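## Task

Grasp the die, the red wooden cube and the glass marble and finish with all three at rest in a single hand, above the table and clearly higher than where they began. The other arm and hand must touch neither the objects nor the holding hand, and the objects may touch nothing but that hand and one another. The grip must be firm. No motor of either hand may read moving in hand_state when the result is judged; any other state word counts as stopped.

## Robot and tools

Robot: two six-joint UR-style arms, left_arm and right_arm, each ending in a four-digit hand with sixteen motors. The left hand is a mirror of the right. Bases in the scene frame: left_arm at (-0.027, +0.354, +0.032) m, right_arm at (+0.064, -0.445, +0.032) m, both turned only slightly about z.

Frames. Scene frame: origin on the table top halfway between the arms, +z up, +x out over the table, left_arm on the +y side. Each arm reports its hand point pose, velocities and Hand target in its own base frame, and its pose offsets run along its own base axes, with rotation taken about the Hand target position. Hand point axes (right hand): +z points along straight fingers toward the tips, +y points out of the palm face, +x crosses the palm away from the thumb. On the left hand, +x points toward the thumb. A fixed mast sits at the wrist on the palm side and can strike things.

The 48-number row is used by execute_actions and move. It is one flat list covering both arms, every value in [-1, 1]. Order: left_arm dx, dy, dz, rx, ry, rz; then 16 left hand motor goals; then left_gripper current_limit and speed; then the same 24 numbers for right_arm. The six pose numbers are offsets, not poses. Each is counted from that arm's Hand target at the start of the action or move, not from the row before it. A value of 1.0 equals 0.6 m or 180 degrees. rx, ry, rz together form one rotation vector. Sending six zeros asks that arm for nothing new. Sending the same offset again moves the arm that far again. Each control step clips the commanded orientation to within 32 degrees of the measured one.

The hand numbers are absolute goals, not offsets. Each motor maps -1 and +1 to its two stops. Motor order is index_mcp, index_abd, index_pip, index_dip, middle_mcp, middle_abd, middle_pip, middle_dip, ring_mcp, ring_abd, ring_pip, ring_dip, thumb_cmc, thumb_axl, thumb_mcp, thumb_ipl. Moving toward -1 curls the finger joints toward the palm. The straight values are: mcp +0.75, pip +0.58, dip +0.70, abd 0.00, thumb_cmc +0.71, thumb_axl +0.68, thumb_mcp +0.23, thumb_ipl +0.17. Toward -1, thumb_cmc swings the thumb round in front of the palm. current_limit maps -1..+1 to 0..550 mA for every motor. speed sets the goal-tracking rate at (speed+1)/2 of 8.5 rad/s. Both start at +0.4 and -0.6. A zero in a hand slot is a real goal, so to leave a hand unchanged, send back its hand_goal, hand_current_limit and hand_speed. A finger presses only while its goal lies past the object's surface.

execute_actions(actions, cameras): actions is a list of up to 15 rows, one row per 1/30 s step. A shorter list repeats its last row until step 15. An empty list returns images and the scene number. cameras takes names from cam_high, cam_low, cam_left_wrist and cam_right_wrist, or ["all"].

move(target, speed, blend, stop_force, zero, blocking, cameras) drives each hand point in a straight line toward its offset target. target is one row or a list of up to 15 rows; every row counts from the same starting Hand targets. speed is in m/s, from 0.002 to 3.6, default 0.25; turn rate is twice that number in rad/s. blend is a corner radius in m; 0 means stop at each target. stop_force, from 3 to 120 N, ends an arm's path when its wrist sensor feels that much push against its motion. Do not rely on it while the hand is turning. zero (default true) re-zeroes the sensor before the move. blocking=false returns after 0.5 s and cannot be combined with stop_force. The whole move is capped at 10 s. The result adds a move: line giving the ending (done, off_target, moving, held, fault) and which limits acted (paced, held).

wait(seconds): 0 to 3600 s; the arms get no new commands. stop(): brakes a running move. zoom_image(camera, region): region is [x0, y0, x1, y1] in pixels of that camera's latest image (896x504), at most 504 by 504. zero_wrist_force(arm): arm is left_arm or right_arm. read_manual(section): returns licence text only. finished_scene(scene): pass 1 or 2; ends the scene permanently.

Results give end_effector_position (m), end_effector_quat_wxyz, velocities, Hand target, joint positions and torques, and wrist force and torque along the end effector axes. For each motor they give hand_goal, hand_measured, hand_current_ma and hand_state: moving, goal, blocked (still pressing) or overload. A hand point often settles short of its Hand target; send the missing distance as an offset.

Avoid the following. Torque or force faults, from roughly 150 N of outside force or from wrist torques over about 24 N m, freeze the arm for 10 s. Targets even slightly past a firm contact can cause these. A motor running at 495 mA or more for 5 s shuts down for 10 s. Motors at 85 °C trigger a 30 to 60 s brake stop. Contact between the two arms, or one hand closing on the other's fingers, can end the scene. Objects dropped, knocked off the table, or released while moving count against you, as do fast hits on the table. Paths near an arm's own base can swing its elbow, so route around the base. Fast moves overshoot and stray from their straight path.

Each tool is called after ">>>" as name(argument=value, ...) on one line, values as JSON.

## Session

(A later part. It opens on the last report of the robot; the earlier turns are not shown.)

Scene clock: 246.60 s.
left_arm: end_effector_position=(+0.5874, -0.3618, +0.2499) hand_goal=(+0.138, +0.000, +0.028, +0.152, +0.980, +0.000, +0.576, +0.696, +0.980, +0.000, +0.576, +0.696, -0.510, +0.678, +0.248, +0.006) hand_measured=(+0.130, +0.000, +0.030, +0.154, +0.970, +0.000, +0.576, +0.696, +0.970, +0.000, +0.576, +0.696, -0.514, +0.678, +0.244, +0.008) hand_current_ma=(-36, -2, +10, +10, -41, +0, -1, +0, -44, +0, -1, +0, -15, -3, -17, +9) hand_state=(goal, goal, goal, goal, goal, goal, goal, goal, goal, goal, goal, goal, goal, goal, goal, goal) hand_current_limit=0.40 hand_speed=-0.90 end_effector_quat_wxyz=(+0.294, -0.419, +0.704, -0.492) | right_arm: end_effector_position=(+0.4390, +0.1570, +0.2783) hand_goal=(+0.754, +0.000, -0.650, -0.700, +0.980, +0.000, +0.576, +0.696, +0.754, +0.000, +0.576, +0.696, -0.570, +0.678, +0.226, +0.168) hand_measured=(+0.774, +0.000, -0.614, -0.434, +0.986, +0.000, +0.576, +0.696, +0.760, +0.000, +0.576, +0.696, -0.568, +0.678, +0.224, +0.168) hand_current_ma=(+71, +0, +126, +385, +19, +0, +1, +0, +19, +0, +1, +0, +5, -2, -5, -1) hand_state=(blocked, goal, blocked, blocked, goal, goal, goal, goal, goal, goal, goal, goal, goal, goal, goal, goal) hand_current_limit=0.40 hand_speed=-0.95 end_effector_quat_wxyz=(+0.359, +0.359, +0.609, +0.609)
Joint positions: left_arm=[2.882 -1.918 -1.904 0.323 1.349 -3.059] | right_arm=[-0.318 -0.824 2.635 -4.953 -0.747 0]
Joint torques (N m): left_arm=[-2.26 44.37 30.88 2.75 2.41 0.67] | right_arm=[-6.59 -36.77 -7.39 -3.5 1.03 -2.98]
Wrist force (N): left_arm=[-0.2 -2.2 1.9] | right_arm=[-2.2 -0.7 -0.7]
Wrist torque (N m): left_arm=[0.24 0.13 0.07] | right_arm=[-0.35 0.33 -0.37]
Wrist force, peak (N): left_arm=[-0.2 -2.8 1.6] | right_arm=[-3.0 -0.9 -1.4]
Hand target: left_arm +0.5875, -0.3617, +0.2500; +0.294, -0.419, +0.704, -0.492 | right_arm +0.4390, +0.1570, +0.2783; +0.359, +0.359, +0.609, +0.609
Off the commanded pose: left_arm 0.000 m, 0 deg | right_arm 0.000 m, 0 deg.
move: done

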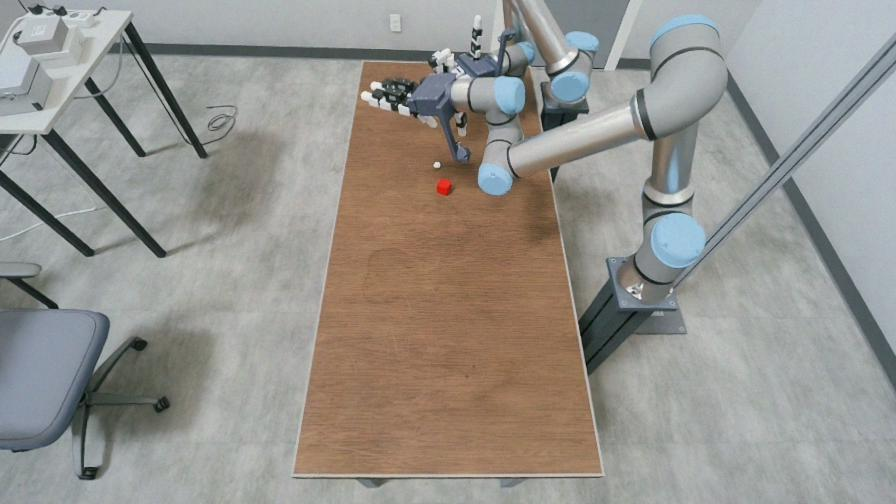

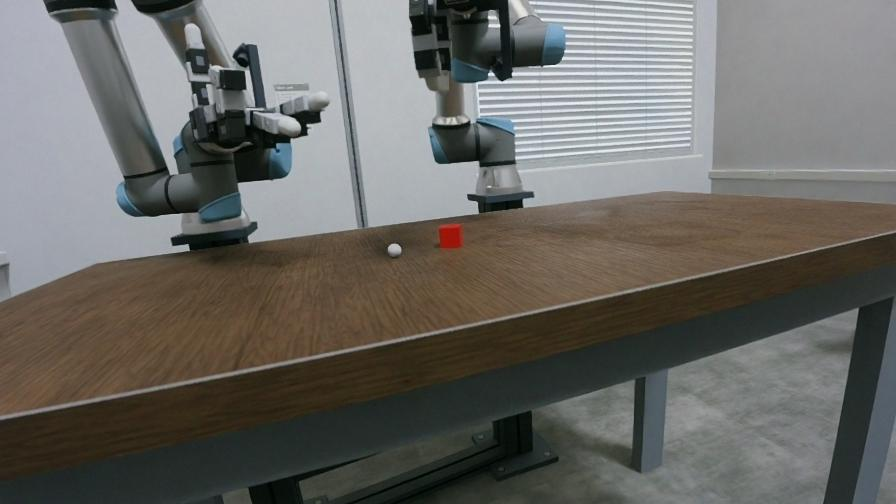

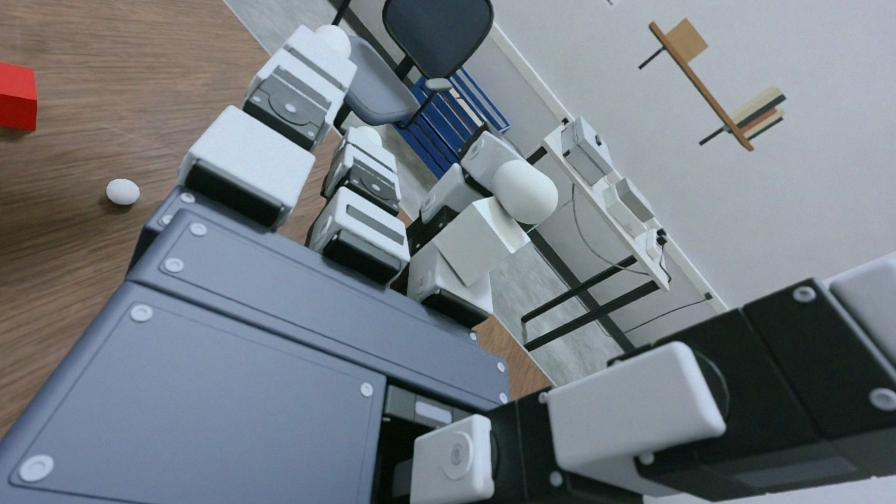

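>>> move(target=[0,0,-0.3083,0,0,0,0.137,0,0.028,0.151,0.98,0,0.576,0.696,0.98,0,0.576,0.696,-0.511,0.678,0.247,0.005,0.4,-0.9,0,0,0,0,0,0,0.754,0,-0.65,-0.7,0.98,0,0.576,0.696,0.754,0,0.576,0.696,-0.571,0.678,0.226,0.168,0.4,-0.95], speed=0.12, cameras=["cam_high", "cam_low"])

>>> zoom_image(camera="cam_high", region=[360, 90, 520, 230])

>>> zoom_image(camera="cam_low", region=[350, 130, 550, 270])

Scene clock: 251.10 s.
left_arm: end_effector_position=(+0.5875, -0.3617, +0.0652) hand_goal=(+0.138, +0.000, +0.028, +0.152, +0.980, +0.000, +0.576, +0.696, +0.980, +0.000, +0.576, +0.696, -0.510, +0.678, +0.248, +0.006) hand_measured=(+0.130, +0.000, +0.030, +0.154, +0.970, +0.000, +0.576, +0.696, +0.970, +0.000, +0.576, +0.696, -0.514, +0.678, +0.244, +0.008) hand_current_ma=(-35, -2, +10, +10, -41, +0, -1, +0, -44, +0, -1, +0, -15, -3, -17, +9) hand_state=(goal, goal, goal, goal, goal, goal, goal, goal, goal, goal, goal, goal, goal, goal, goal, goal) hand_current_limit=0.40 hand_speed=-0.90 end_effector_quat_wxyz=(+0.294, -0.419, +0.704, -0.493) | right_arm: end_effector_position=(+0.4390, +0.1570, +0.2783) hand_goal=(+0.754, +0.000, -0.650, -0.700, +0.980, +0.000, +0.576, +0.696, +0.754, +0.000, +0.576, +0.696, -0.570, +0.678, +0.226, +0.168) hand_measured=(+0.774, +0.000, -0.614, -0.434, +0.986, +0.000, +0.576, +0.696, +0.760, +0.000, +0.576, +0.696, -0.568, +0.678, +0.224, +0.168) hand_current_ma=(+71, +0, +126, +385, +19, +0, +1, +0, +19, +0, +1, +0, +5, -2, -5, -1) hand_state=(blocked, goal, blocked, blocked, goal, goal, goal, goal, goal, goal, goal, goal, goal, goal, goal, goal) hand_current_limit=0.40 hand_speed=-0.95 end_effector_quat_wxyz=(+0.359, +0.359, +0.609, +0.609)
Joint positions: left_arm=[2.882 -2.286 -1.976 0.762 1.35 -3.059] | right_arm=[-0.318 -0.824 2.635 -4.953 -0.747 0]
Joint torques (N m): left_arm=[-1.59 31.75 8.88 3.2 -0.89 -2.2] | right_arm=[-0.57 -36.74 -7.1 -2.69 -1.84 -2.92]
Wrist force (N): left_arm=[-0.3 -2.4 1.9] | right_arm=[-2.0 -1.0 -0.5]
Wrist torque (N m): left_arm=[0.24 0.15 0.06] | right_arm=[-0.41 0.31 -0.36]
Wrist force, peak (N): left_arm=[-0.4 -4.4 1.3] | right_arm=[-2.3 -0.8 -0.5]
Hand target: left_arm +0.5875, -0.3617, +0.0651; +0.294, -0.419, +0.704, -0.492 | right_arm +0.4390, +0.1570, +0.2783; +0.359, +0.359, +0.609, +0.609
Off the commanded pose: left_arm 0.000 m, 0 deg | right_arm 0.000 m, 0 deg.
move: done

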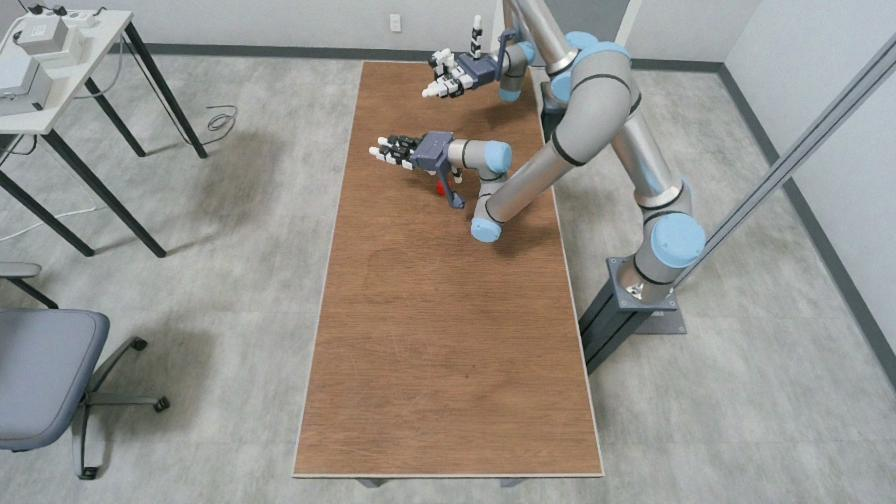

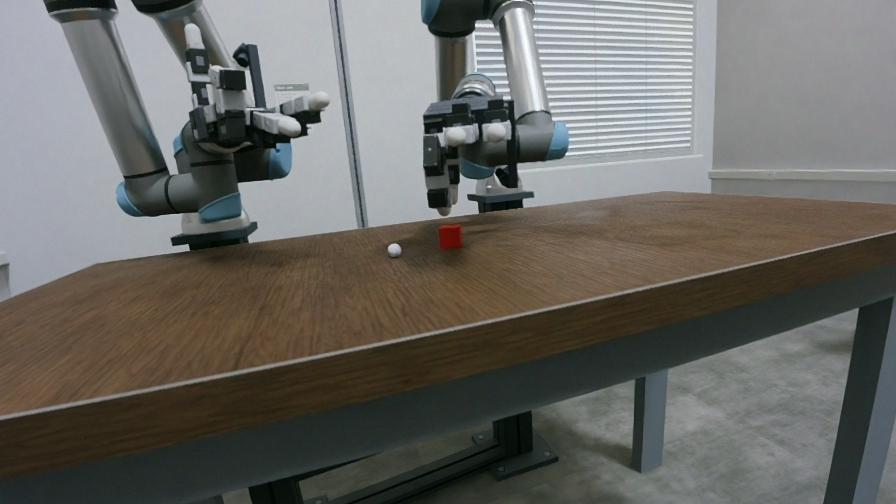

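Scaled by 3.150 from the camera's image (finer frame: 1280x720).

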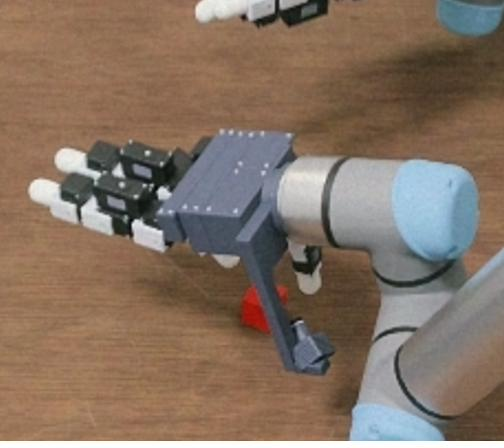

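Scaled by 2.520 from the camera's image (finer frame: 1280x720).

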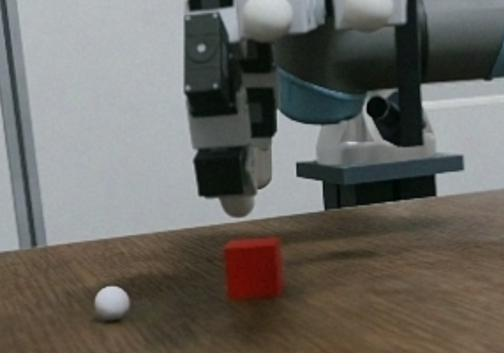

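>>> move(target=[0,0,-0.0852,0,0,0,0.137,0,0.028,0.151,0.98,0,0.576,0.696,0.98,0,0.576,0.696,-0.511,0.678,0.247,0.005,0.4,-0.9,0,0,0,0,0,0,0.754,0,-0.65,-0.7,0.98,0,0.576,0.696,0.754,0,0.576,0.696,-0.571,0.678,0.226,0.168,0.4,-0.95], speed=0.03, stop_force=6, cameras=["cam_high", "cam_low"])

>>> zoom_image(camera="cam_high", region=[360, 90, 520, 230])

>>> zoom_image(camera="cam_low", region=[350, 130, 550, 270])

Scene clock: 257.33 s.
left_arm: end_effector_position=(+0.5875, -0.3617, +0.0140) hand_goal=(+0.138, +0.000, +0.028, +0.152, +0.980, +0.000, +0.576, +0.696, +0.980, +0.000, +0.576, +0.696, -0.510, +0.678, +0.248, +0.006) hand_measured=(+0.130, +0.000, +0.030, +0.154, +0.970, +0.000, +0.576, +0.696, +0.970, +0.000, +0.576, +0.696, -0.514, +0.678, +0.244, +0.008) hand_current_ma=(-35, -2, +10, +10, -41, +0, -1, +0, -44, +0, -1, +0, -15, -3, -17, +9) hand_state=(goal, goal, goal, goal, goal, goal, goal, goal, goal, goal, goal, goal, goal, goal, goal, goal) hand_current_limit=0.40 hand_speed=-0.90 end_effector_quat_wxyz=(+0.294, -0.419, +0.704, -0.493) | right_arm: end_effector_position=(+0.4390, +0.1570, +0.2783) hand_goal=(+0.754, +0.000, -0.650, -0.700, +0.980, +0.000, +0.576, +0.696, +0.754, +0.000, +0.576, +0.696, -0.570, +0.678, +0.226, +0.168) hand_measured=(+0.774, +0.000, -0.614, -0.434, +0.986, +0.000, +0.576, +0.696, +0.760, +0.000, +0.576, +0.696, -0.568, +0.678, +0.224, +0.168) hand_current_ma=(+71, +0, +126, +385, +19, +0, +1, +0, +19, +0, +1, +0, +5, -2, -5, -1) hand_state=(blocked, goal, blocked, blocked, goal, goal, goal, goal, goal, goal, goal, goal, goal, goal, goal, goal) hand_current_limit=0.40 hand_speed=-0.95 end_effector_quat_wxyz=(+0.359, +0.359, +0.609, +0.609)
Joint positions: left_arm=[2.882 -2.406 -1.957 0.863 1.35 -3.059] | right_arm=[-0.318 -0.824 2.635 -4.953 -0.747 0]
Joint torques (N m): left_arm=[-3.54 54.38 -2.38 0.77 -2.31 -0.42] | right_arm=[1.17 -36.39 -6.9 -1.79 -2.08 -2.74]
Wrist force (N): left_arm=[-0.4 -2.3 1.9] | right_arm=[-1.8 -0.5 -0.5]
Wrist torque (N m): left_arm=[0.23 0.16 0.04] | right_arm=[-0.35 0.28 -0.33]
Wrist force, peak (N): left_arm=[-0.4 -2.7 1.8] | right_arm=[-2.2 -0.9 -0.8]
Hand target: left_arm +0.5875, -0.3617, +0.0139; +0.294, -0.419, +0.704, -0.492 | right_arm +0.4390, +0.1570, +0.2783; +0.359, +0.359, +0.609, +0.609
Off the commanded pose: left_arm 0.000 m, 0 deg | right_arm 0.000 m, 0 deg.
move: done

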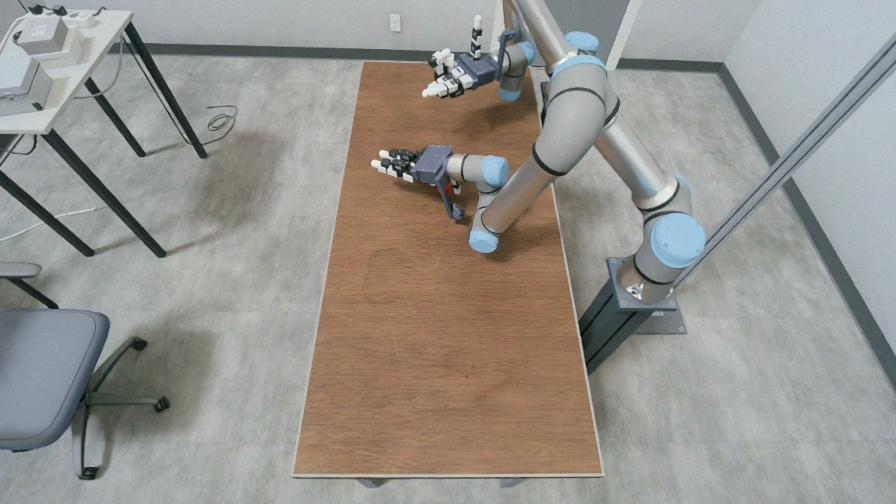

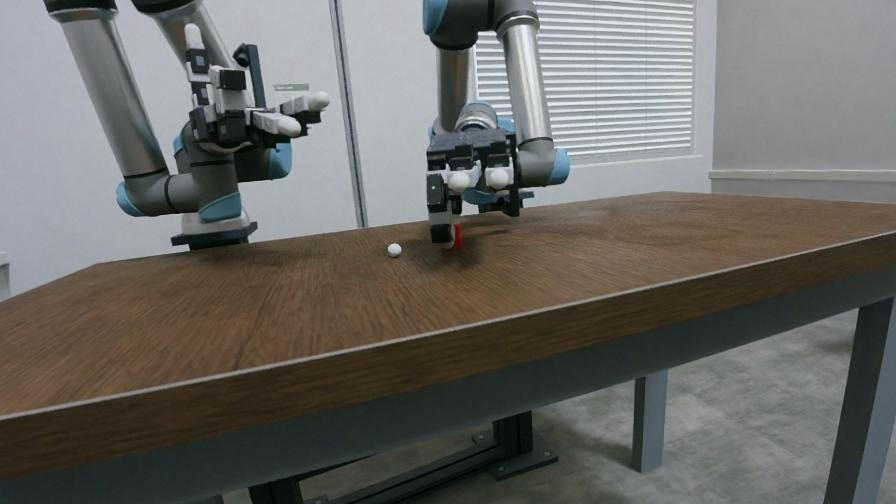

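Scaled by 3.150 from the camera's image (finer frame: 1280x720).

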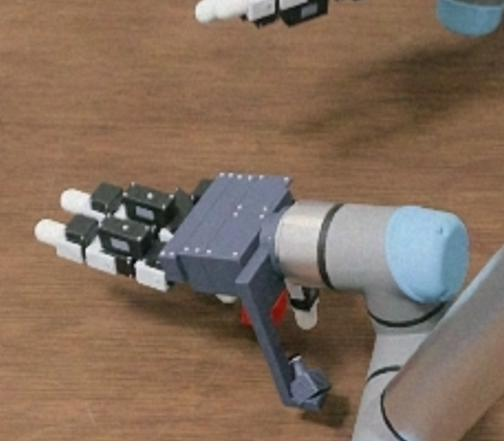

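Scaled by 2.520 from the camera's image (finer frame: 1280x720).

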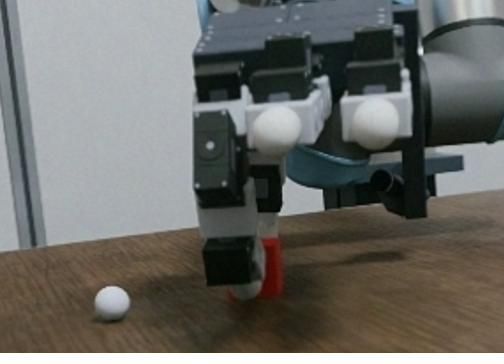

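>>> move(target=[0,0,0,0,0,0,-0.12,0,0.028,0.151,0.98,0,0.576,0.696,0.98,0,0.576,0.696,-0.511,0.678,0.01,0.005,0.4,-0.92,0,0,0,0,0,0,0.754,0,-0.65,-0.7,0.98,0,0.576,0.696,0.754,0,0.576,0.696,-0.571,0.678,0.226,0.168,0.4,-0.95], cameras=["cam_high", "cam_low"])

>>> zoom_image(camera="cam_low", region=[350, 130, 550, 270])

Scene clock: 259.87 s.
left_arm: end_effector_position=(+0.5875, -0.3617, +0.0140) hand_goal=(-0.120, +0.000, +0.028, +0.152, +0.980, +0.000, +0.576, +0.696, +0.980, +0.000, +0.576, +0.696, -0.510, +0.678, +0.010, +0.006) hand_measured=(-0.006, +0.000, +0.038, +0.154, +0.970, +0.000, +0.576, +0.696, +0.970, +0.000, +0.576, +0.696, -0.514, +0.678, +0.126, +0.018) hand_current_ma=(+385, -2, +38, +7, -41, +0, -1, +0, -44, +0, -1, +0, -15, -3, +385, +63) hand_state=(blocked, goal, goal, goal, goal, goal, goal, goal, goal, goal, goal, goal, goal, goal, blocked, goal) hand_current_limit=0.40 hand_speed=-0.92 end_effector_quat_wxyz=(+0.294, -0.419, +0.704, -0.493) | right_arm: end_effector_position=(+0.4390, +0.1570, +0.2783) hand_goal=(+0.754, +0.000, -0.650, -0.700, +0.980, +0.000, +0.576, +0.696, +0.754, +0.000, +0.576, +0.696, -0.570, +0.678, +0.226, +0.168) hand_measured=(+0.774, +0.000, -0.614, -0.434, +0.986, +0.000, +0.576, +0.696, +0.760, +0.000, +0.576, +0.696, -0.568, +0.678, +0.224, +0.168) hand_current_ma=(+71, +0, +126, +385, +19, +0, +1, +0, +19, +0, +1, +0, +5, -2, -5, -1) hand_state=(blocked, goal, blocked, blocked, goal, goal, goal, goal, goal, goal, goal, goal, goal, goal, goal, goal) hand_current_limit=0.40 hand_speed=-0.95 end_effector_quat_wxyz=(+0.359, +0.359, +0.609, +0.609)
Joint positions: left_arm=[2.882 -2.406 -1.957 0.863 1.35 -3.059] | right_arm=[-0.318 -0.824 2.635 -4.953 -0.747 0]
Joint torques (N m): left_arm=[-4.43 51.94 -0.74 0.98 -1.78 -0.46] | right_arm=[1.47 -36.3 -7.21 -1.33 -2.13 -2.74]
Wrist force (N): left_arm=[-0.3 -5.5 1.5] | right_arm=[-1.9 -0.7 -0.4]
Wrist torque (N m): left_arm=[0.03 0.15 0.00] | right_arm=[-0.38 0.28 -0.34]
Wrist force, peak (N): left_arm=[-0.3 -5.5 1.5] | right_arm=[-2.2 -0.9 -0.6]
Hand target: left_arm +0.5875, -0.3617, +0.0139; +0.294, -0.419, +0.704, -0.492 | right_arm +0.4390, +0.1570, +0.2783; +0.359, +0.359, +0.609, +0.609
Off the commanded pose: left_arm 0.000 m, 0 deg | right_arm 0.000 m, 0 deg.
move: done

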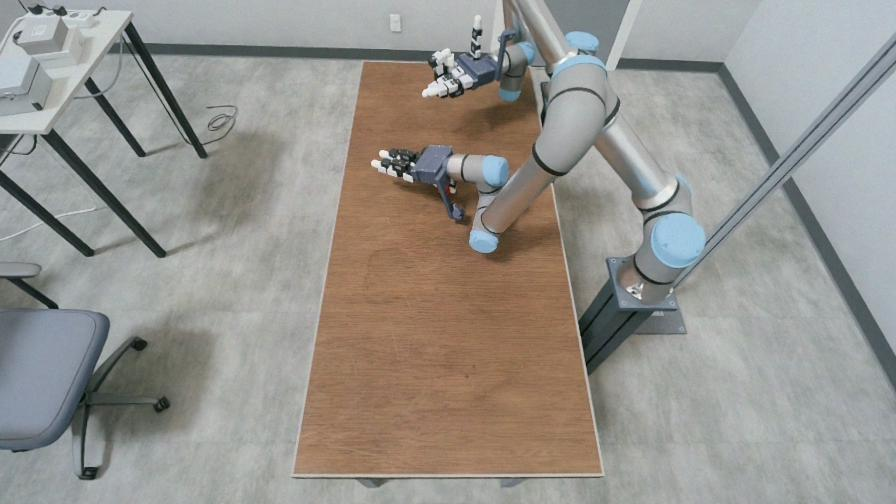

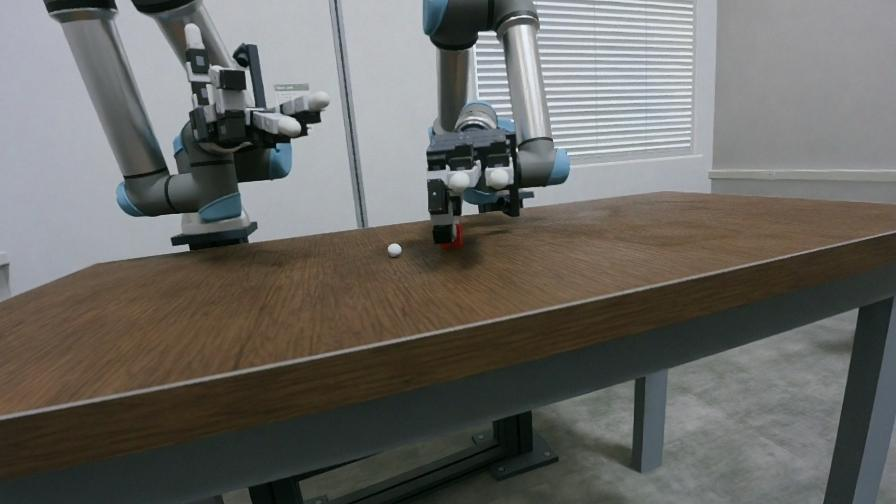

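Scaled by 2.520 from the camera's image (finer frame: 1280x720).

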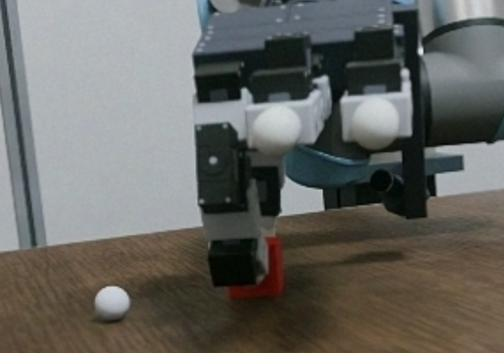

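>>> move(target=[0,0,0.06,0,0,0,-0.12,0,0.028,0.151,0.98,0,0.576,0.696,0.98,0,0.576,0.696,-0.511,0.678,0.01,0.005,0.4,-0.92,0,0,0,0,0,0,0.754,0,-0.65,-0.7,0.98,0,0.576,0.696,0.754,0,0.576,0.696,-0.571,0.678,0.226,0.168,0.4,-0.95], speed=0.05, cameras=["cam_low"])

>>> zoom_image(camera="cam_low", region=[350, 130, 550, 270])

Scene clock: 262.50 s.
left_arm: end_effector_position=(+0.5874, -0.3617, +0.0500) hand_goal=(-0.120, +0.000, +0.028, +0.152, +0.980, +0.000, +0.576, +0.696, +0.980, +0.000, +0.576, +0.696, -0.510, +0.678, +0.010, +0.006) hand_measured=(-0.006, +0.000, +0.048, +0.160, +0.970, +0.000, +0.576, +0.696, +0.970, +0.000, +0.576, +0.696, -0.514, +0.678, +0.118, +0.020) hand_current_ma=(+385, -2, +85, +27, -41, +0, -1, +0, -44, +0, -1, +0, -15, -3, +385, +79) hand_state=(blocked, goal, blocked, goal, goal, goal, goal, goal, goal, goal, goal, goal, goal, goal, blocked, goal) hand_current_limit=0.40 hand_speed=-0.92 end_effector_quat_wxyz=(+0.294, -0.420, +0.704, -0.492) | right_arm: end_effector_position=(+0.4390, +0.1570, +0.2783) hand_goal=(+0.754, +0.000, -0.650, -0.700, +0.980, +0.000, +0.576, +0.696, +0.754, +0.000, +0.576, +0.696, -0.570, +0.678, +0.226, +0.168) hand_measured=(+0.774, +0.000, -0.614, -0.434, +0.986, +0.000, +0.576, +0.696, +0.760, +0.000, +0.576, +0.696, -0.568, +0.678, +0.224, +0.168) hand_current_ma=(+71, +0, +126, +385, +19, +0, +1, +0, +19, +0, +1, +0, +5, -2, -5, -1) hand_state=(blocked, goal, blocked, blocked, goal, goal, goal, goal, goal, goal, goal, goal, goal, goal, goal, goal) hand_current_limit=0.40 hand_speed=-0.95 end_effector_quat_wxyz=(+0.359, +0.359, +0.609, +0.609)
Joint positions: left_arm=[2.882 -2.321 -1.972 0.793 1.35 -3.059] | right_arm=[-0.318 -0.824 2.635 -4.953 -0.747 0]
Joint torques (N m): left_arm=[-4.84 28.42 13.04 4.55 -1.34 -2.12] | right_arm=[1.42 -36.22 -6.54 -0.86 -2.24 -2.62]
Wrist force (N): left_arm=[-0.4 -2.0 1.8] | right_arm=[-1.8 -0.7 -0.5]
Wrist torque (N m): left_arm=[0.28 0.15 0.06] | right_arm=[-0.37 0.29 -0.35]
Wrist force, peak (N): left_arm=[-0.4 -5.8 1.0] | right_arm=[-2.4 -0.7 -0.4]
Hand target: left_arm +0.5875, -0.3617, +0.0499; +0.294, -0.419, +0.704, -0.492 | right_arm +0.4390, +0.1570, +0.2783; +0.359, +0.359, +0.609, +0.609
Off the commanded pose: left_arm 0.000 m, 0 deg | right_arm 0.000 m, 0 deg.
move: done

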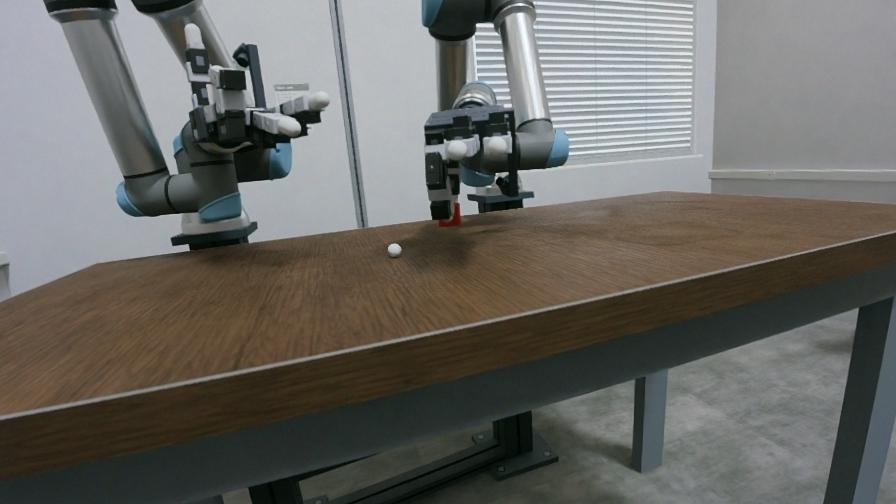

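Scaled by 2.520 from the camera's image (finer frame: 1280x720).

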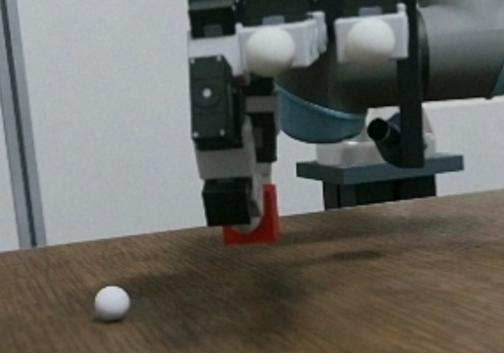

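>>> move(target=[[0,0,0.3333,0,0,0,-0.12,0,0.028,0.151,0.98,0,0.576,0.696,0.98,0,0.576,0.696,-0.511,0.678,0.01,0.005,0.4,-0.92,0,0,0,0,0,0,0.754,0,-0.65,-0.7,0.98,0,0.576,0.696,0.754,0,0.576,0.696,-0.571,0.678,0.226,0.168,0.4,-0.95],[-0.0458,0.1862,0.6835,0,0,-0.4367,-0.12,0,0.028,0.151,0.98,0,0.576,0.696,0.98,0,0.576,0.696,-0.511,0.678,0.01,0.005,0.4,-0.92,0,0,0,0,0,0,0.754,0,-0.65,-0.7,0.98,0,0.576,0.696,0.754,0,0.576,0.696,-0.571,0.678,0.226,0.168,0.4,-0.95]], speed=[0.15, 0.18], blend=[0.05, 0])

>>> move(target=[0,0,0,0,0,0,-0.12,0,0.028,0.151,0.98,0,0.576,0.696,0.98,0,0.576,0.696,-0.511,0.678,0.01,0.005,0.4,-0.92,0.0048,0.267,0,0,0,0,0.754,0,-0.65,-0.7,0.98,0,0.576,0.696,0.754,0,0.576,0.696,-0.571,0.678,0.226,0.168,0.4,-0.95], speed=0.12, cameras=["cam_high", "cam_low", "cam_right_wrist"])

Scene clock: 270.47 s.
left_arm: end_effector_position=(+0.5600, -0.2500, +0.4600) hand_goal=(-0.120, +0.000, +0.028, +0.152, +0.980, +0.000, +0.576, +0.696, +0.980, +0.000, +0.576, +0.696, -0.510, +0.678, +0.010, +0.006) hand_measured=(-0.006, +0.000, +0.050, +0.160, +0.970, +0.000, +0.576, +0.696, +0.970, +0.000, +0.576, +0.696, -0.514, +0.678, +0.118, +0.020) hand_current_ma=(+385, -2, +86, +28, -42, +0, -1, +0, -44, +0, -1, +0, -15, -3, +385, +79) hand_state=(blocked, goal, blocked, goal, goal, goal, goal, goal, goal, goal, goal, goal, goal, goal, blocked, goal) hand_current_limit=0.40 hand_speed=-0.92 end_effector_quat_wxyz=(-0.085, +0.121, +0.810, -0.567) | right_arm: end_effector_position=(+0.4390, +0.1570, +0.2783) hand_goal=(+0.754, +0.000, -0.650, -0.700, +0.980, +0.000, +0.576, +0.696, +0.754, +0.000, +0.576, +0.696, -0.570, +0.678, +0.226, +0.168) hand_measured=(+0.774, +0.000, -0.614, -0.434, +0.986, +0.000, +0.576, +0.696, +0.760, +0.000, +0.576, +0.696, -0.568, +0.678, +0.224, +0.168) hand_current_ma=(+71, +0, +126, +385, +19, +0, +1, +0, +19, +0, +1, +0, +5, -2, -5, -1) hand_state=(blocked, goal, blocked, blocked, goal, goal, goal, goal, goal, goal, goal, goal, goal, goal, goal, goal) hand_current_limit=0.40 hand_speed=-0.95 end_effector_quat_wxyz=(+0.359, +0.359, +0.609, +0.609)
Joint positions: left_arm=[3.229 -2.047 -0.703 -2.762 0.513 -0.703] | right_arm=[-0.318 -0.824 2.635 -4.953 -0.747 0]
Joint torques (N m): left_arm=[-8.91 40.39 31.94 -0.83 -1.77 0.81] | right_arm=[1.51 -36.22 -7.02 0.57 -2.18 -2.52]
Wrist force (N): left_arm=[-0.3 -1.8 2.1] | right_arm=[-2.2 -0.7 -0.3]
Wrist torque (N m): left_arm=[0.27 0.14 0.15] | right_arm=[-0.38 0.33 -0.37]
Wrist force, peak (N): left_arm=[-0.5 -2.5 1.9] | right_arm=[-2.2 -0.8 -0.8]
Hand target: left_arm +0.5600, -0.2500, +0.4600; -0.085, +0.121, +0.810, -0.567 | right_arm +0.4390, +0.1570, +0.2783; +0.359, +0.359, +0.609, +0.609
Off the commanded pose: left_arm 0.000 m, 0 deg | right_arm 0.000 m, 0 deg.
move: done

Scene clock: 272.27 s.
left_arm: end_effector_position=(+0.5600, -0.2500, +0.4600) hand_goal=(-0.120, +0.000, +0.028, +0.152, +0.980, +0.000, +0.576, +0.696, +0.980, +0.000, +0.576, +0.696, -0.510, +0.678, +0.010, +0.006) hand_measured=(-0.006, +0.000, +0.050, +0.160, +0.970, +0.000, +0.576, +0.696, +0.970, +0.000, +0.576, +0.696, -0.514, +0.678, +0.118, +0.020) hand_current_ma=(+385, -2, +86, +28, -42, +0, -1, +0, -44, +0, -1, +0, -15, -3, +385, +79) hand_state=(blocked, goal, blocked, goal, goal, goal, goal, goal, goal, goal, goal, goal, goal, goal, blocked, goal) hand_current_limit=0.40 hand_speed=-0.92 end_effector_quat_wxyz=(-0.085, +0.121, +0.810, -0.567) | right_arm: end_effector_position=(+0.4419, +0.3172, +0.2783) hand_goal=(+0.754, +0.000, -0.650, -0.700, +0.980, +0.000, +0.576, +0.696, +0.754, +0.000, +0.576, +0.696, -0.570, +0.678, +0.226, +0.168) hand_measured=(+0.774, +0.000, -0.614, -0.436, +0.986, +0.000, +0.576, +0.696, +0.760, +0.000, +0.576, +0.696, -0.568, +0.678, +0.224, +0.168) hand_current_ma=(+70, +0, +126, +385, +19, +0, +1, +0, +19, +0, +1, +0, +4, -2, -5, -1) hand_state=(blocked, goal, blocked, blocked, goal, goal, goal, goal, goal, goal, goal, goal, goal, goal, goal, goal) hand_current_limit=0.40 hand_speed=-0.95 end_effector_quat_wxyz=(+0.359, +0.359, +0.609, +0.609)
Joint positions: left_arm=[3.229 -2.047 -0.702 -2.762 0.513 -0.703] | right_arm=[0.35 -0.863 2.39 -4.669 -1.414 0]
Joint torques (N m): left_arm=[-7.67 52.01 32.73 1.8 1.59 2.31] | right_arm=[5.52 -27.19 -0.48 -2.68 -1.59 2.34]
Wrist force (N): left_arm=[-0.3 -1.9 1.9] | right_arm=[-2.0 -0.9 -0.6]
Wrist torque (N m): left_arm=[0.28 0.15 0.14] | right_arm=[-0.38 0.32 -0.34]
Wrist force, peak (N): left_arm=[-0.4 -2.0 2.3] | right_arm=[-3.1 -0.7 -0.9]
Hand target: left_arm +0.5600, -0.2500, +0.4600; -0.085, +0.121, +0.810, -0.567 | right_arm +0.4419, +0.3172, +0.2783; +0.359, +0.359, +0.609, +0.609
Off the commanded pose: left_arm 0.000 m, 0 deg | right_arm 0.000 m, 0 deg.
move: done

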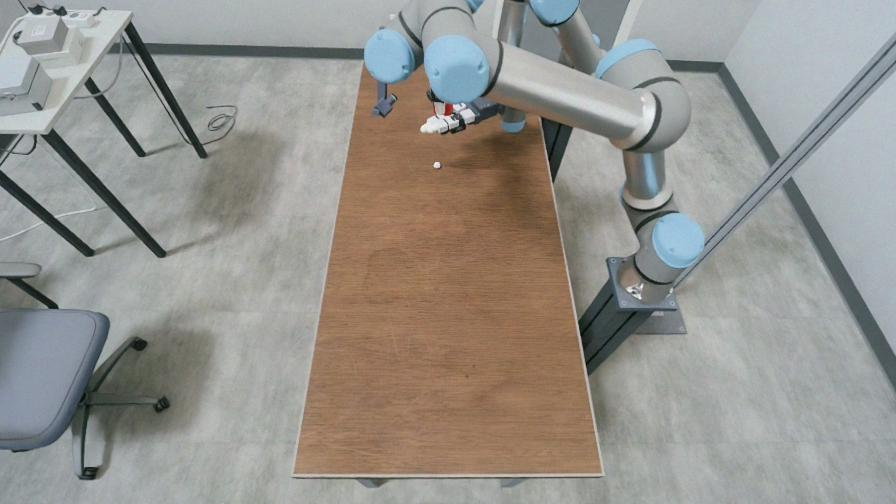

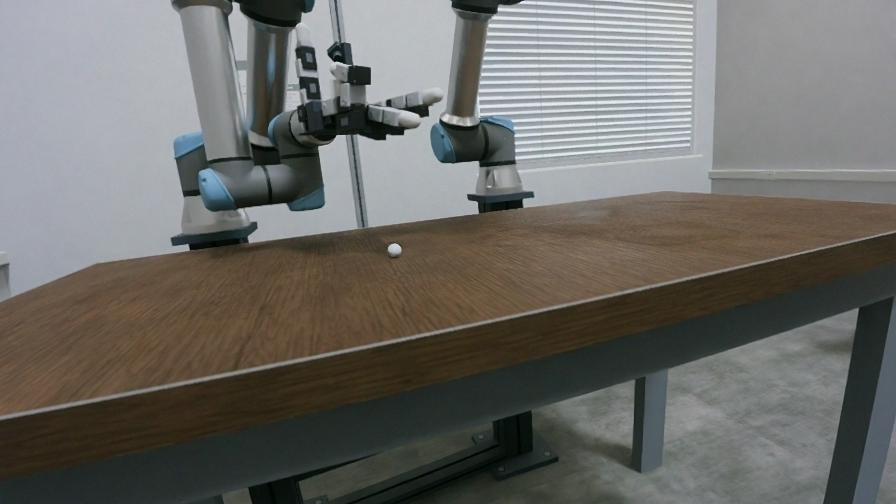

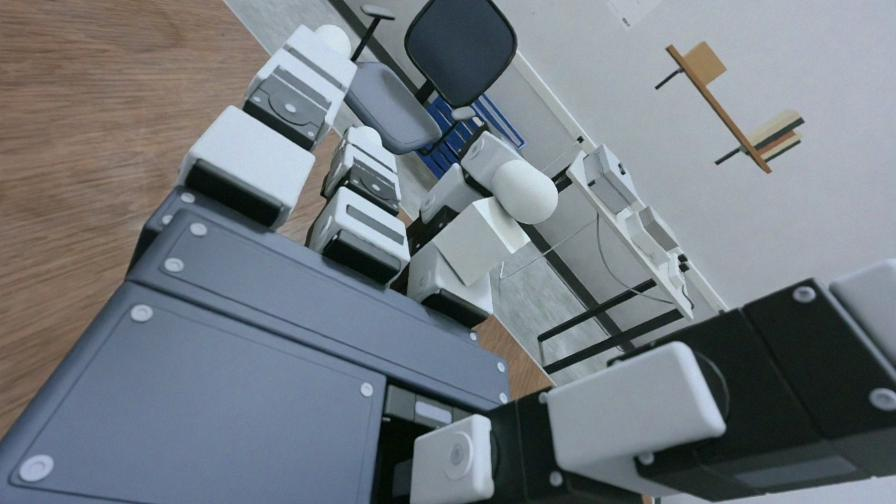

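>>> move(target=[[-0.1378,-0.4065,0,0,0,0,-0.12,0,0.028,0.151,0.98,0,0.576,0.696,0.98,0,0.576,0.696,-0.511,0.678,0.01,0.005,0.4,-0.92,0,0,0,0,0,0,0.754,0,-0.65,-0.7,0.98,0,0.576,0.696,0.754,0,0.576,0.696,-0.571,0.678,0.226,0.168,0.4,-0.95],[-0.1378,-0.4065,-0.2833,0,0,0,-0.12,0,0.028,0.151,0.98,0,0.576,0.696,0.98,0,0.576,0.696,-0.511,0.678,0.01,0.005,0.4,-0.92,0,0,0,0,0,0,0.754,0,-0.65,-0.7,0.98,0,0.576,0.696,0.754,0,0.576,0.696,-0.571,0.678,0.226,0.168,0.4,-0.95]], speed=[0.15, 0.07], blend=[0.02, 0], cameras=["cam_high", "cam_low", "cam_right_wrist"])

>>> zoom_image(camera="cam_right_wrist", region=[120, 0, 420, 260])

>>> zoom_image(camera="cam_low", region=[260, 0, 460, 150])

Scene clock: 290.63 s.
left_arm: end_effector_position=(+0.4773, -0.4939, +0.2901) hand_goal=(-0.120, +0.000, +0.028, +0.152, +0.980, +0.000, +0.576, +0.696, +0.980, +0.000, +0.576, +0.696, -0.510, +0.678, +0.010, +0.006) hand_measured=(-0.022, +0.000, +0.026, +0.156, +0.970, +0.000, +0.576, +0.696, +0.970, +0.000, +0.576, +0.696, -0.514, +0.678, +0.012, +0.008) hand_current_ma=(+385, -2, -6, +12, -42, +0, -1, +0, -45, +0, -1, +0, -15, -3, +11, +13) hand_state=(blocked, goal, goal, goal, goal, goal, goal, goal, goal, goal, goal, goal, goal, goal, goal, goal) hand_current_limit=0.40 hand_speed=-0.92 end_effector_quat_wxyz=(-0.085, +0.121, +0.810, -0.567) | right_arm: end_effector_position=(+0.4419, +0.3172, +0.2783) hand_goal=(+0.754, +0.000, -0.650, -0.700, +0.980, +0.000, +0.576, +0.696, +0.754, +0.000, +0.576, +0.696, -0.570, +0.678, +0.226, +0.168) hand_measured=(+0.774, +0.000, -0.614, -0.436, +0.988, +0.000, +0.576, +0.696, +0.762, +0.000, +0.576, +0.696, -0.492, +0.674, +0.254, +0.174) hand_current_ma=(+68, +0, +126, +385, +22, +0, +1, +0, +21, +0, +1, +0, +313, -10, +129, +22) hand_state=(blocked, goal, blocked, blocked, goal, goal, goal, goal, goal, goal, goal, goal, blocked, goal, blocked, goal) hand_current_limit=0.40 hand_speed=-0.95 end_effector_quat_wxyz=(+0.359, +0.359, +0.609, +0.609)
Joint positions: left_arm=[2.824 -1.937 -1.506 -1.212 0.35 -1.631] | right_arm=[0.35 -0.863 2.39 -4.669 -1.415 0]
Joint torques (N m): left_arm=[-9.21 44.69 31.04 2.85 -2.57 2.56] | right_arm=[3.72 -42.59 -13.35 -4.6 -1.21 -2.94]
Wrist force (N): left_arm=[0.3 -8.8 -2.8] | right_arm=[-3.7 -10.1 -2.6]
Wrist torque (N m): left_arm=[0.60 0.12 0.14] | right_arm=[-1.32 0.46 -0.25]
Wrist force, peak (N): left_arm=[-2.2 -21.1 -12.4] | right_arm=[-6.1 -25.3 -7.6]
Hand target: left_arm +0.4773, -0.4939, +0.2901; -0.085, +0.121, +0.810, -0.567 | right_arm +0.4419, +0.3172, +0.2783; +0.359, +0.359, +0.609, +0.609
Off the commanded pose: left_arm 0.000 m, 0 deg | right_arm 0.000 m, 0 deg.
move: done

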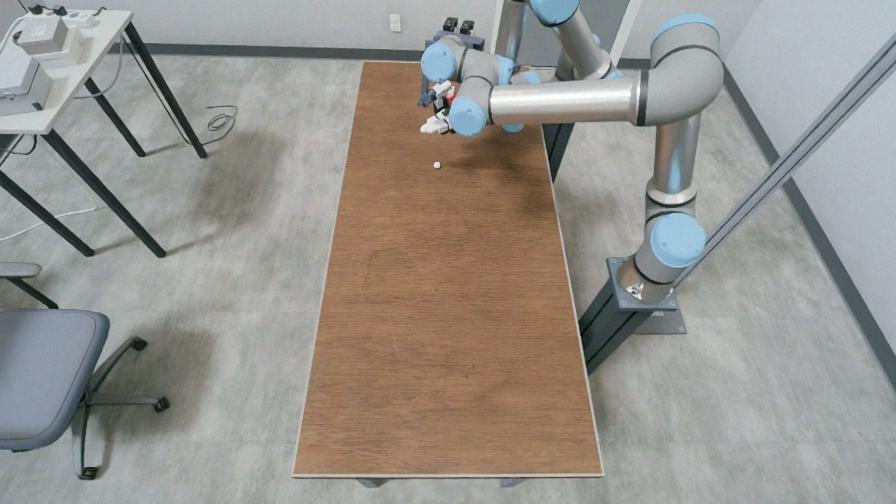

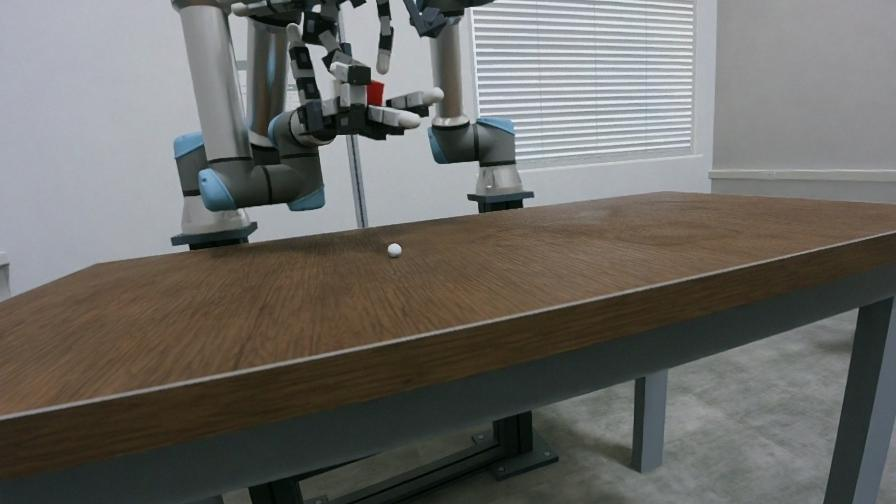

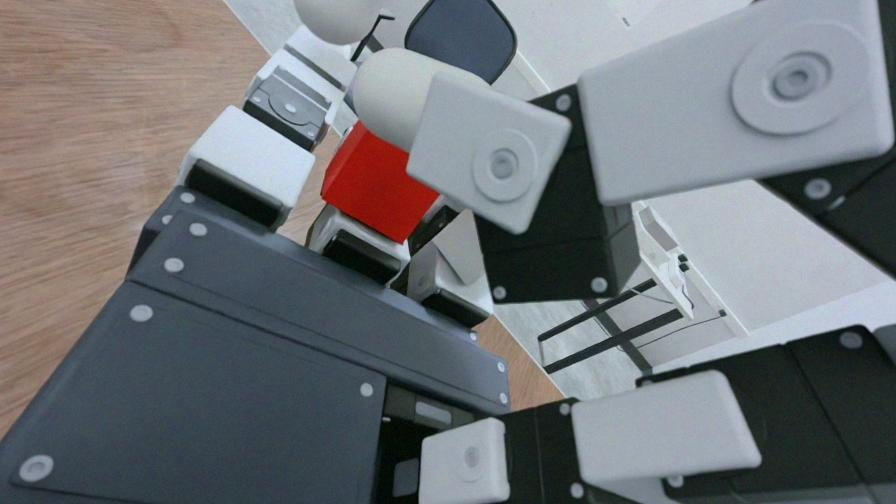

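Scaled by 1.680 from the camera's image (finer frame: 1280x720).

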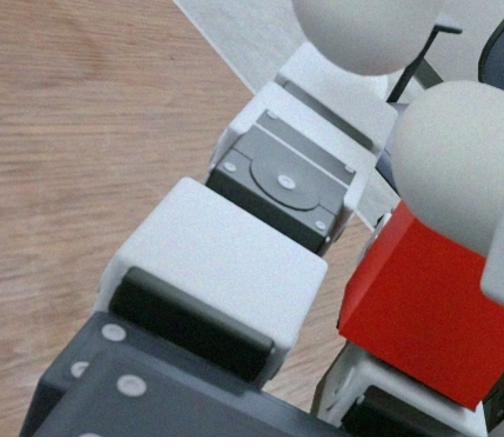

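Scaled by 2.520 from the camera's image (finer frame: 1280x720).

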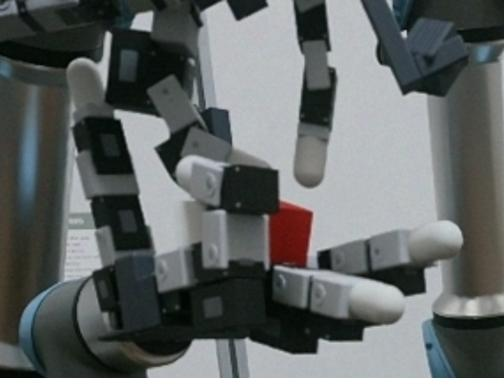

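>>> zoom_image(camera="cam_low", region=[270, 0, 450, 150])

>>> zoom_image(camera="cam_high", region=[390, 50, 550, 160])

>>> zoom_image(camera="cam_right_wrist", region=[300, 0, 600, 300])

Scaled by 2.800 from the camera's image (finer frame: 1280x720).

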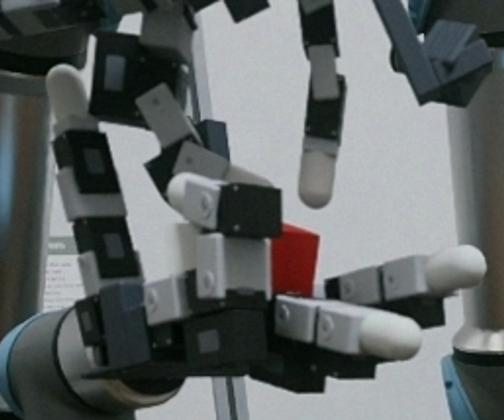

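Scaled by 3.150 from the camera's image (finer frame: 1280x720).

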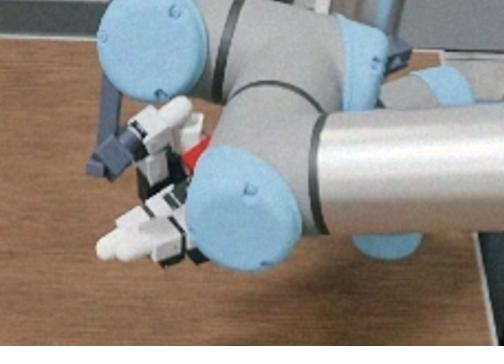

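Scaled by 1.680 from the camera's image (finer frame: 1280x720).

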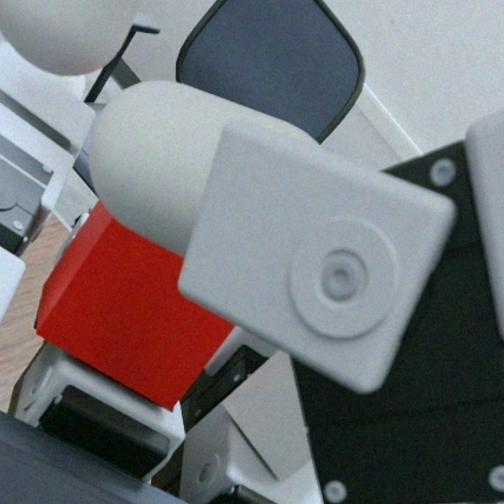

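>>> move(target=[0,0,0,0,0,0,-0.02,0,0.028,0.151,0.98,0,0.576,0.696,0.98,0,0.576,0.696,-0.511,0.678,0.01,0.005,0.4,-0.95,0,0,0,0,0,0,0.754,0,-0.65,-0.7,0.98,0,0.576,0.696,0.754,0,0.576,0.696,-0.35,0.678,0.226,0.168,0.4,-0.95], cameras=["cam_low", "cam_right_wrist"])

>>> zoom_image(camera="cam_right_wrist", region=[300, 0, 600, 300])

>>> zoom_image(camera="cam_low", region=[270, 0, 450, 150])

Scene clock: 305.00 s.
left_arm: end_effector_position=(+0.4773, -0.4939, +0.2900) hand_goal=(-0.020, +0.000, +0.028, +0.152, +0.980, +0.000, +0.576, +0.696, +0.980, +0.000, +0.576, +0.696, -0.510, +0.678, +0.010, +0.006) hand_measured=(-0.020, +0.000, +0.026, +0.156, +0.970, +0.000, +0.576, +0.696, +0.970, +0.000, +0.576, +0.696, -0.514, +0.678, +0.012, +0.008) hand_current_ma=(+3, -2, -6, +12, -42, +0, -1, +0, -45, +0, -1, +0, -15, -3, +11, +13) hand_state=(goal, goal, goal, goal, goal, goal, goal, goal, goal, goal, goal, goal, goal, goal, goal, goal) hand_current_limit=0.40 hand_speed=-0.95 end_effector_quat_wxyz=(-0.085, +0.121, +0.810, -0.567) | right_arm: end_effector_position=(+0.4419, +0.3172, +0.2783) hand_goal=(+0.754, +0.000, -0.650, -0.700, +0.980, +0.000, +0.576, +0.696, +0.754, +0.000, +0.576, +0.696, -0.350, +0.678, +0.226, +0.168) hand_measured=(+0.774, +0.000, -0.614, -0.436, +0.988, +0.000, +0.576, +0.696, +0.762, +0.000, +0.576, +0.696, -0.350, +0.676, +0.228, +0.170) hand_current_ma=(+68, +0, +126, +385, +22, +0, +1, +0, +21, +0, +1, +0, +1, -7, +5, +6) hand_state=(blocked, goal, blocked, blocked, goal, goal, goal, goal, goal, goal, goal, goal, goal, goal, goal, goal) hand_current_limit=0.40 hand_speed=-0.95 end_effector_quat_wxyz=(+0.359, +0.359, +0.609, +0.609)
Joint positions: left_arm=[2.824 -1.937 -1.506 -1.212 0.35 -1.631] | right_arm=[0.35 -0.863 2.39 -4.669 -1.415 0]
Joint torques (N m): left_arm=[-5.2 30.32 11.76 3.16 -2.75 2.31] | right_arm=[1.37 -40.06 -12.1 -3.29 0.53 -2.98]
Wrist force (N): left_arm=[0.4 -2.1 1.8] | right_arm=[-1.9 -1.1 -0.5]
Wrist torque (N m): left_arm=[0.25 0.05 0.23] | right_arm=[-0.39 0.30 -0.32]
Wrist force, peak (N): left_arm=[0.2 -9.0 -2.8] | right_arm=[-3.5 -10.4 -2.5]
Hand target: left_arm +0.4773, -0.4939, +0.2901; -0.085, +0.121, +0.810, -0.567 | right_arm +0.4419, +0.3172, +0.2783; +0.359, +0.359, +0.609, +0.609
Off the commanded pose: left_arm 0.000 m, 0 deg | right_arm 0.000 m, 0 deg.
move: done

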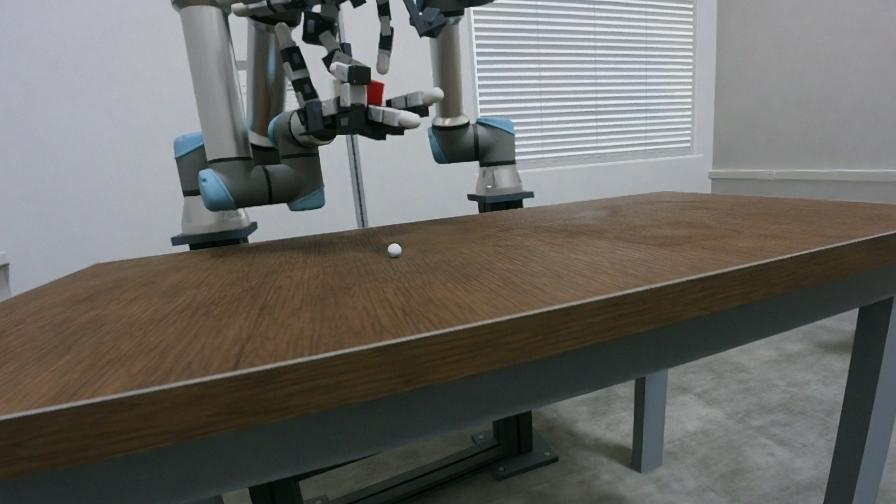

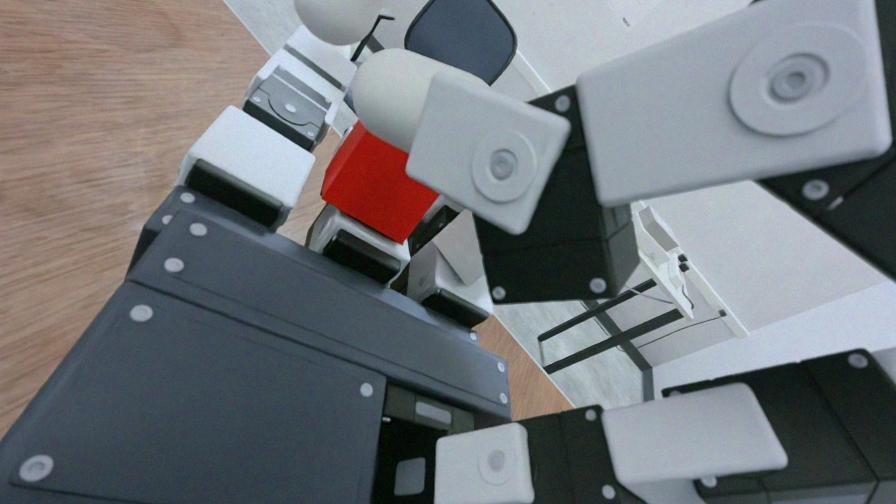

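Scaled by 1.680 from the camera's image (finer frame: 1280x720).

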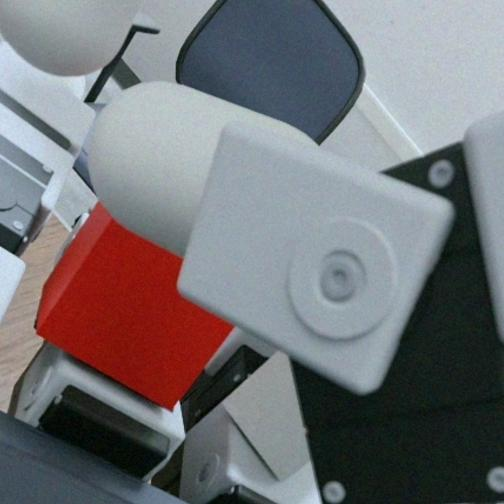

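Scaled by 2.800 from the camera's image (finer frame: 1280x720).

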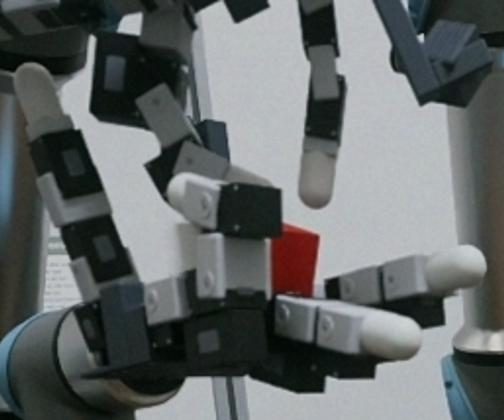

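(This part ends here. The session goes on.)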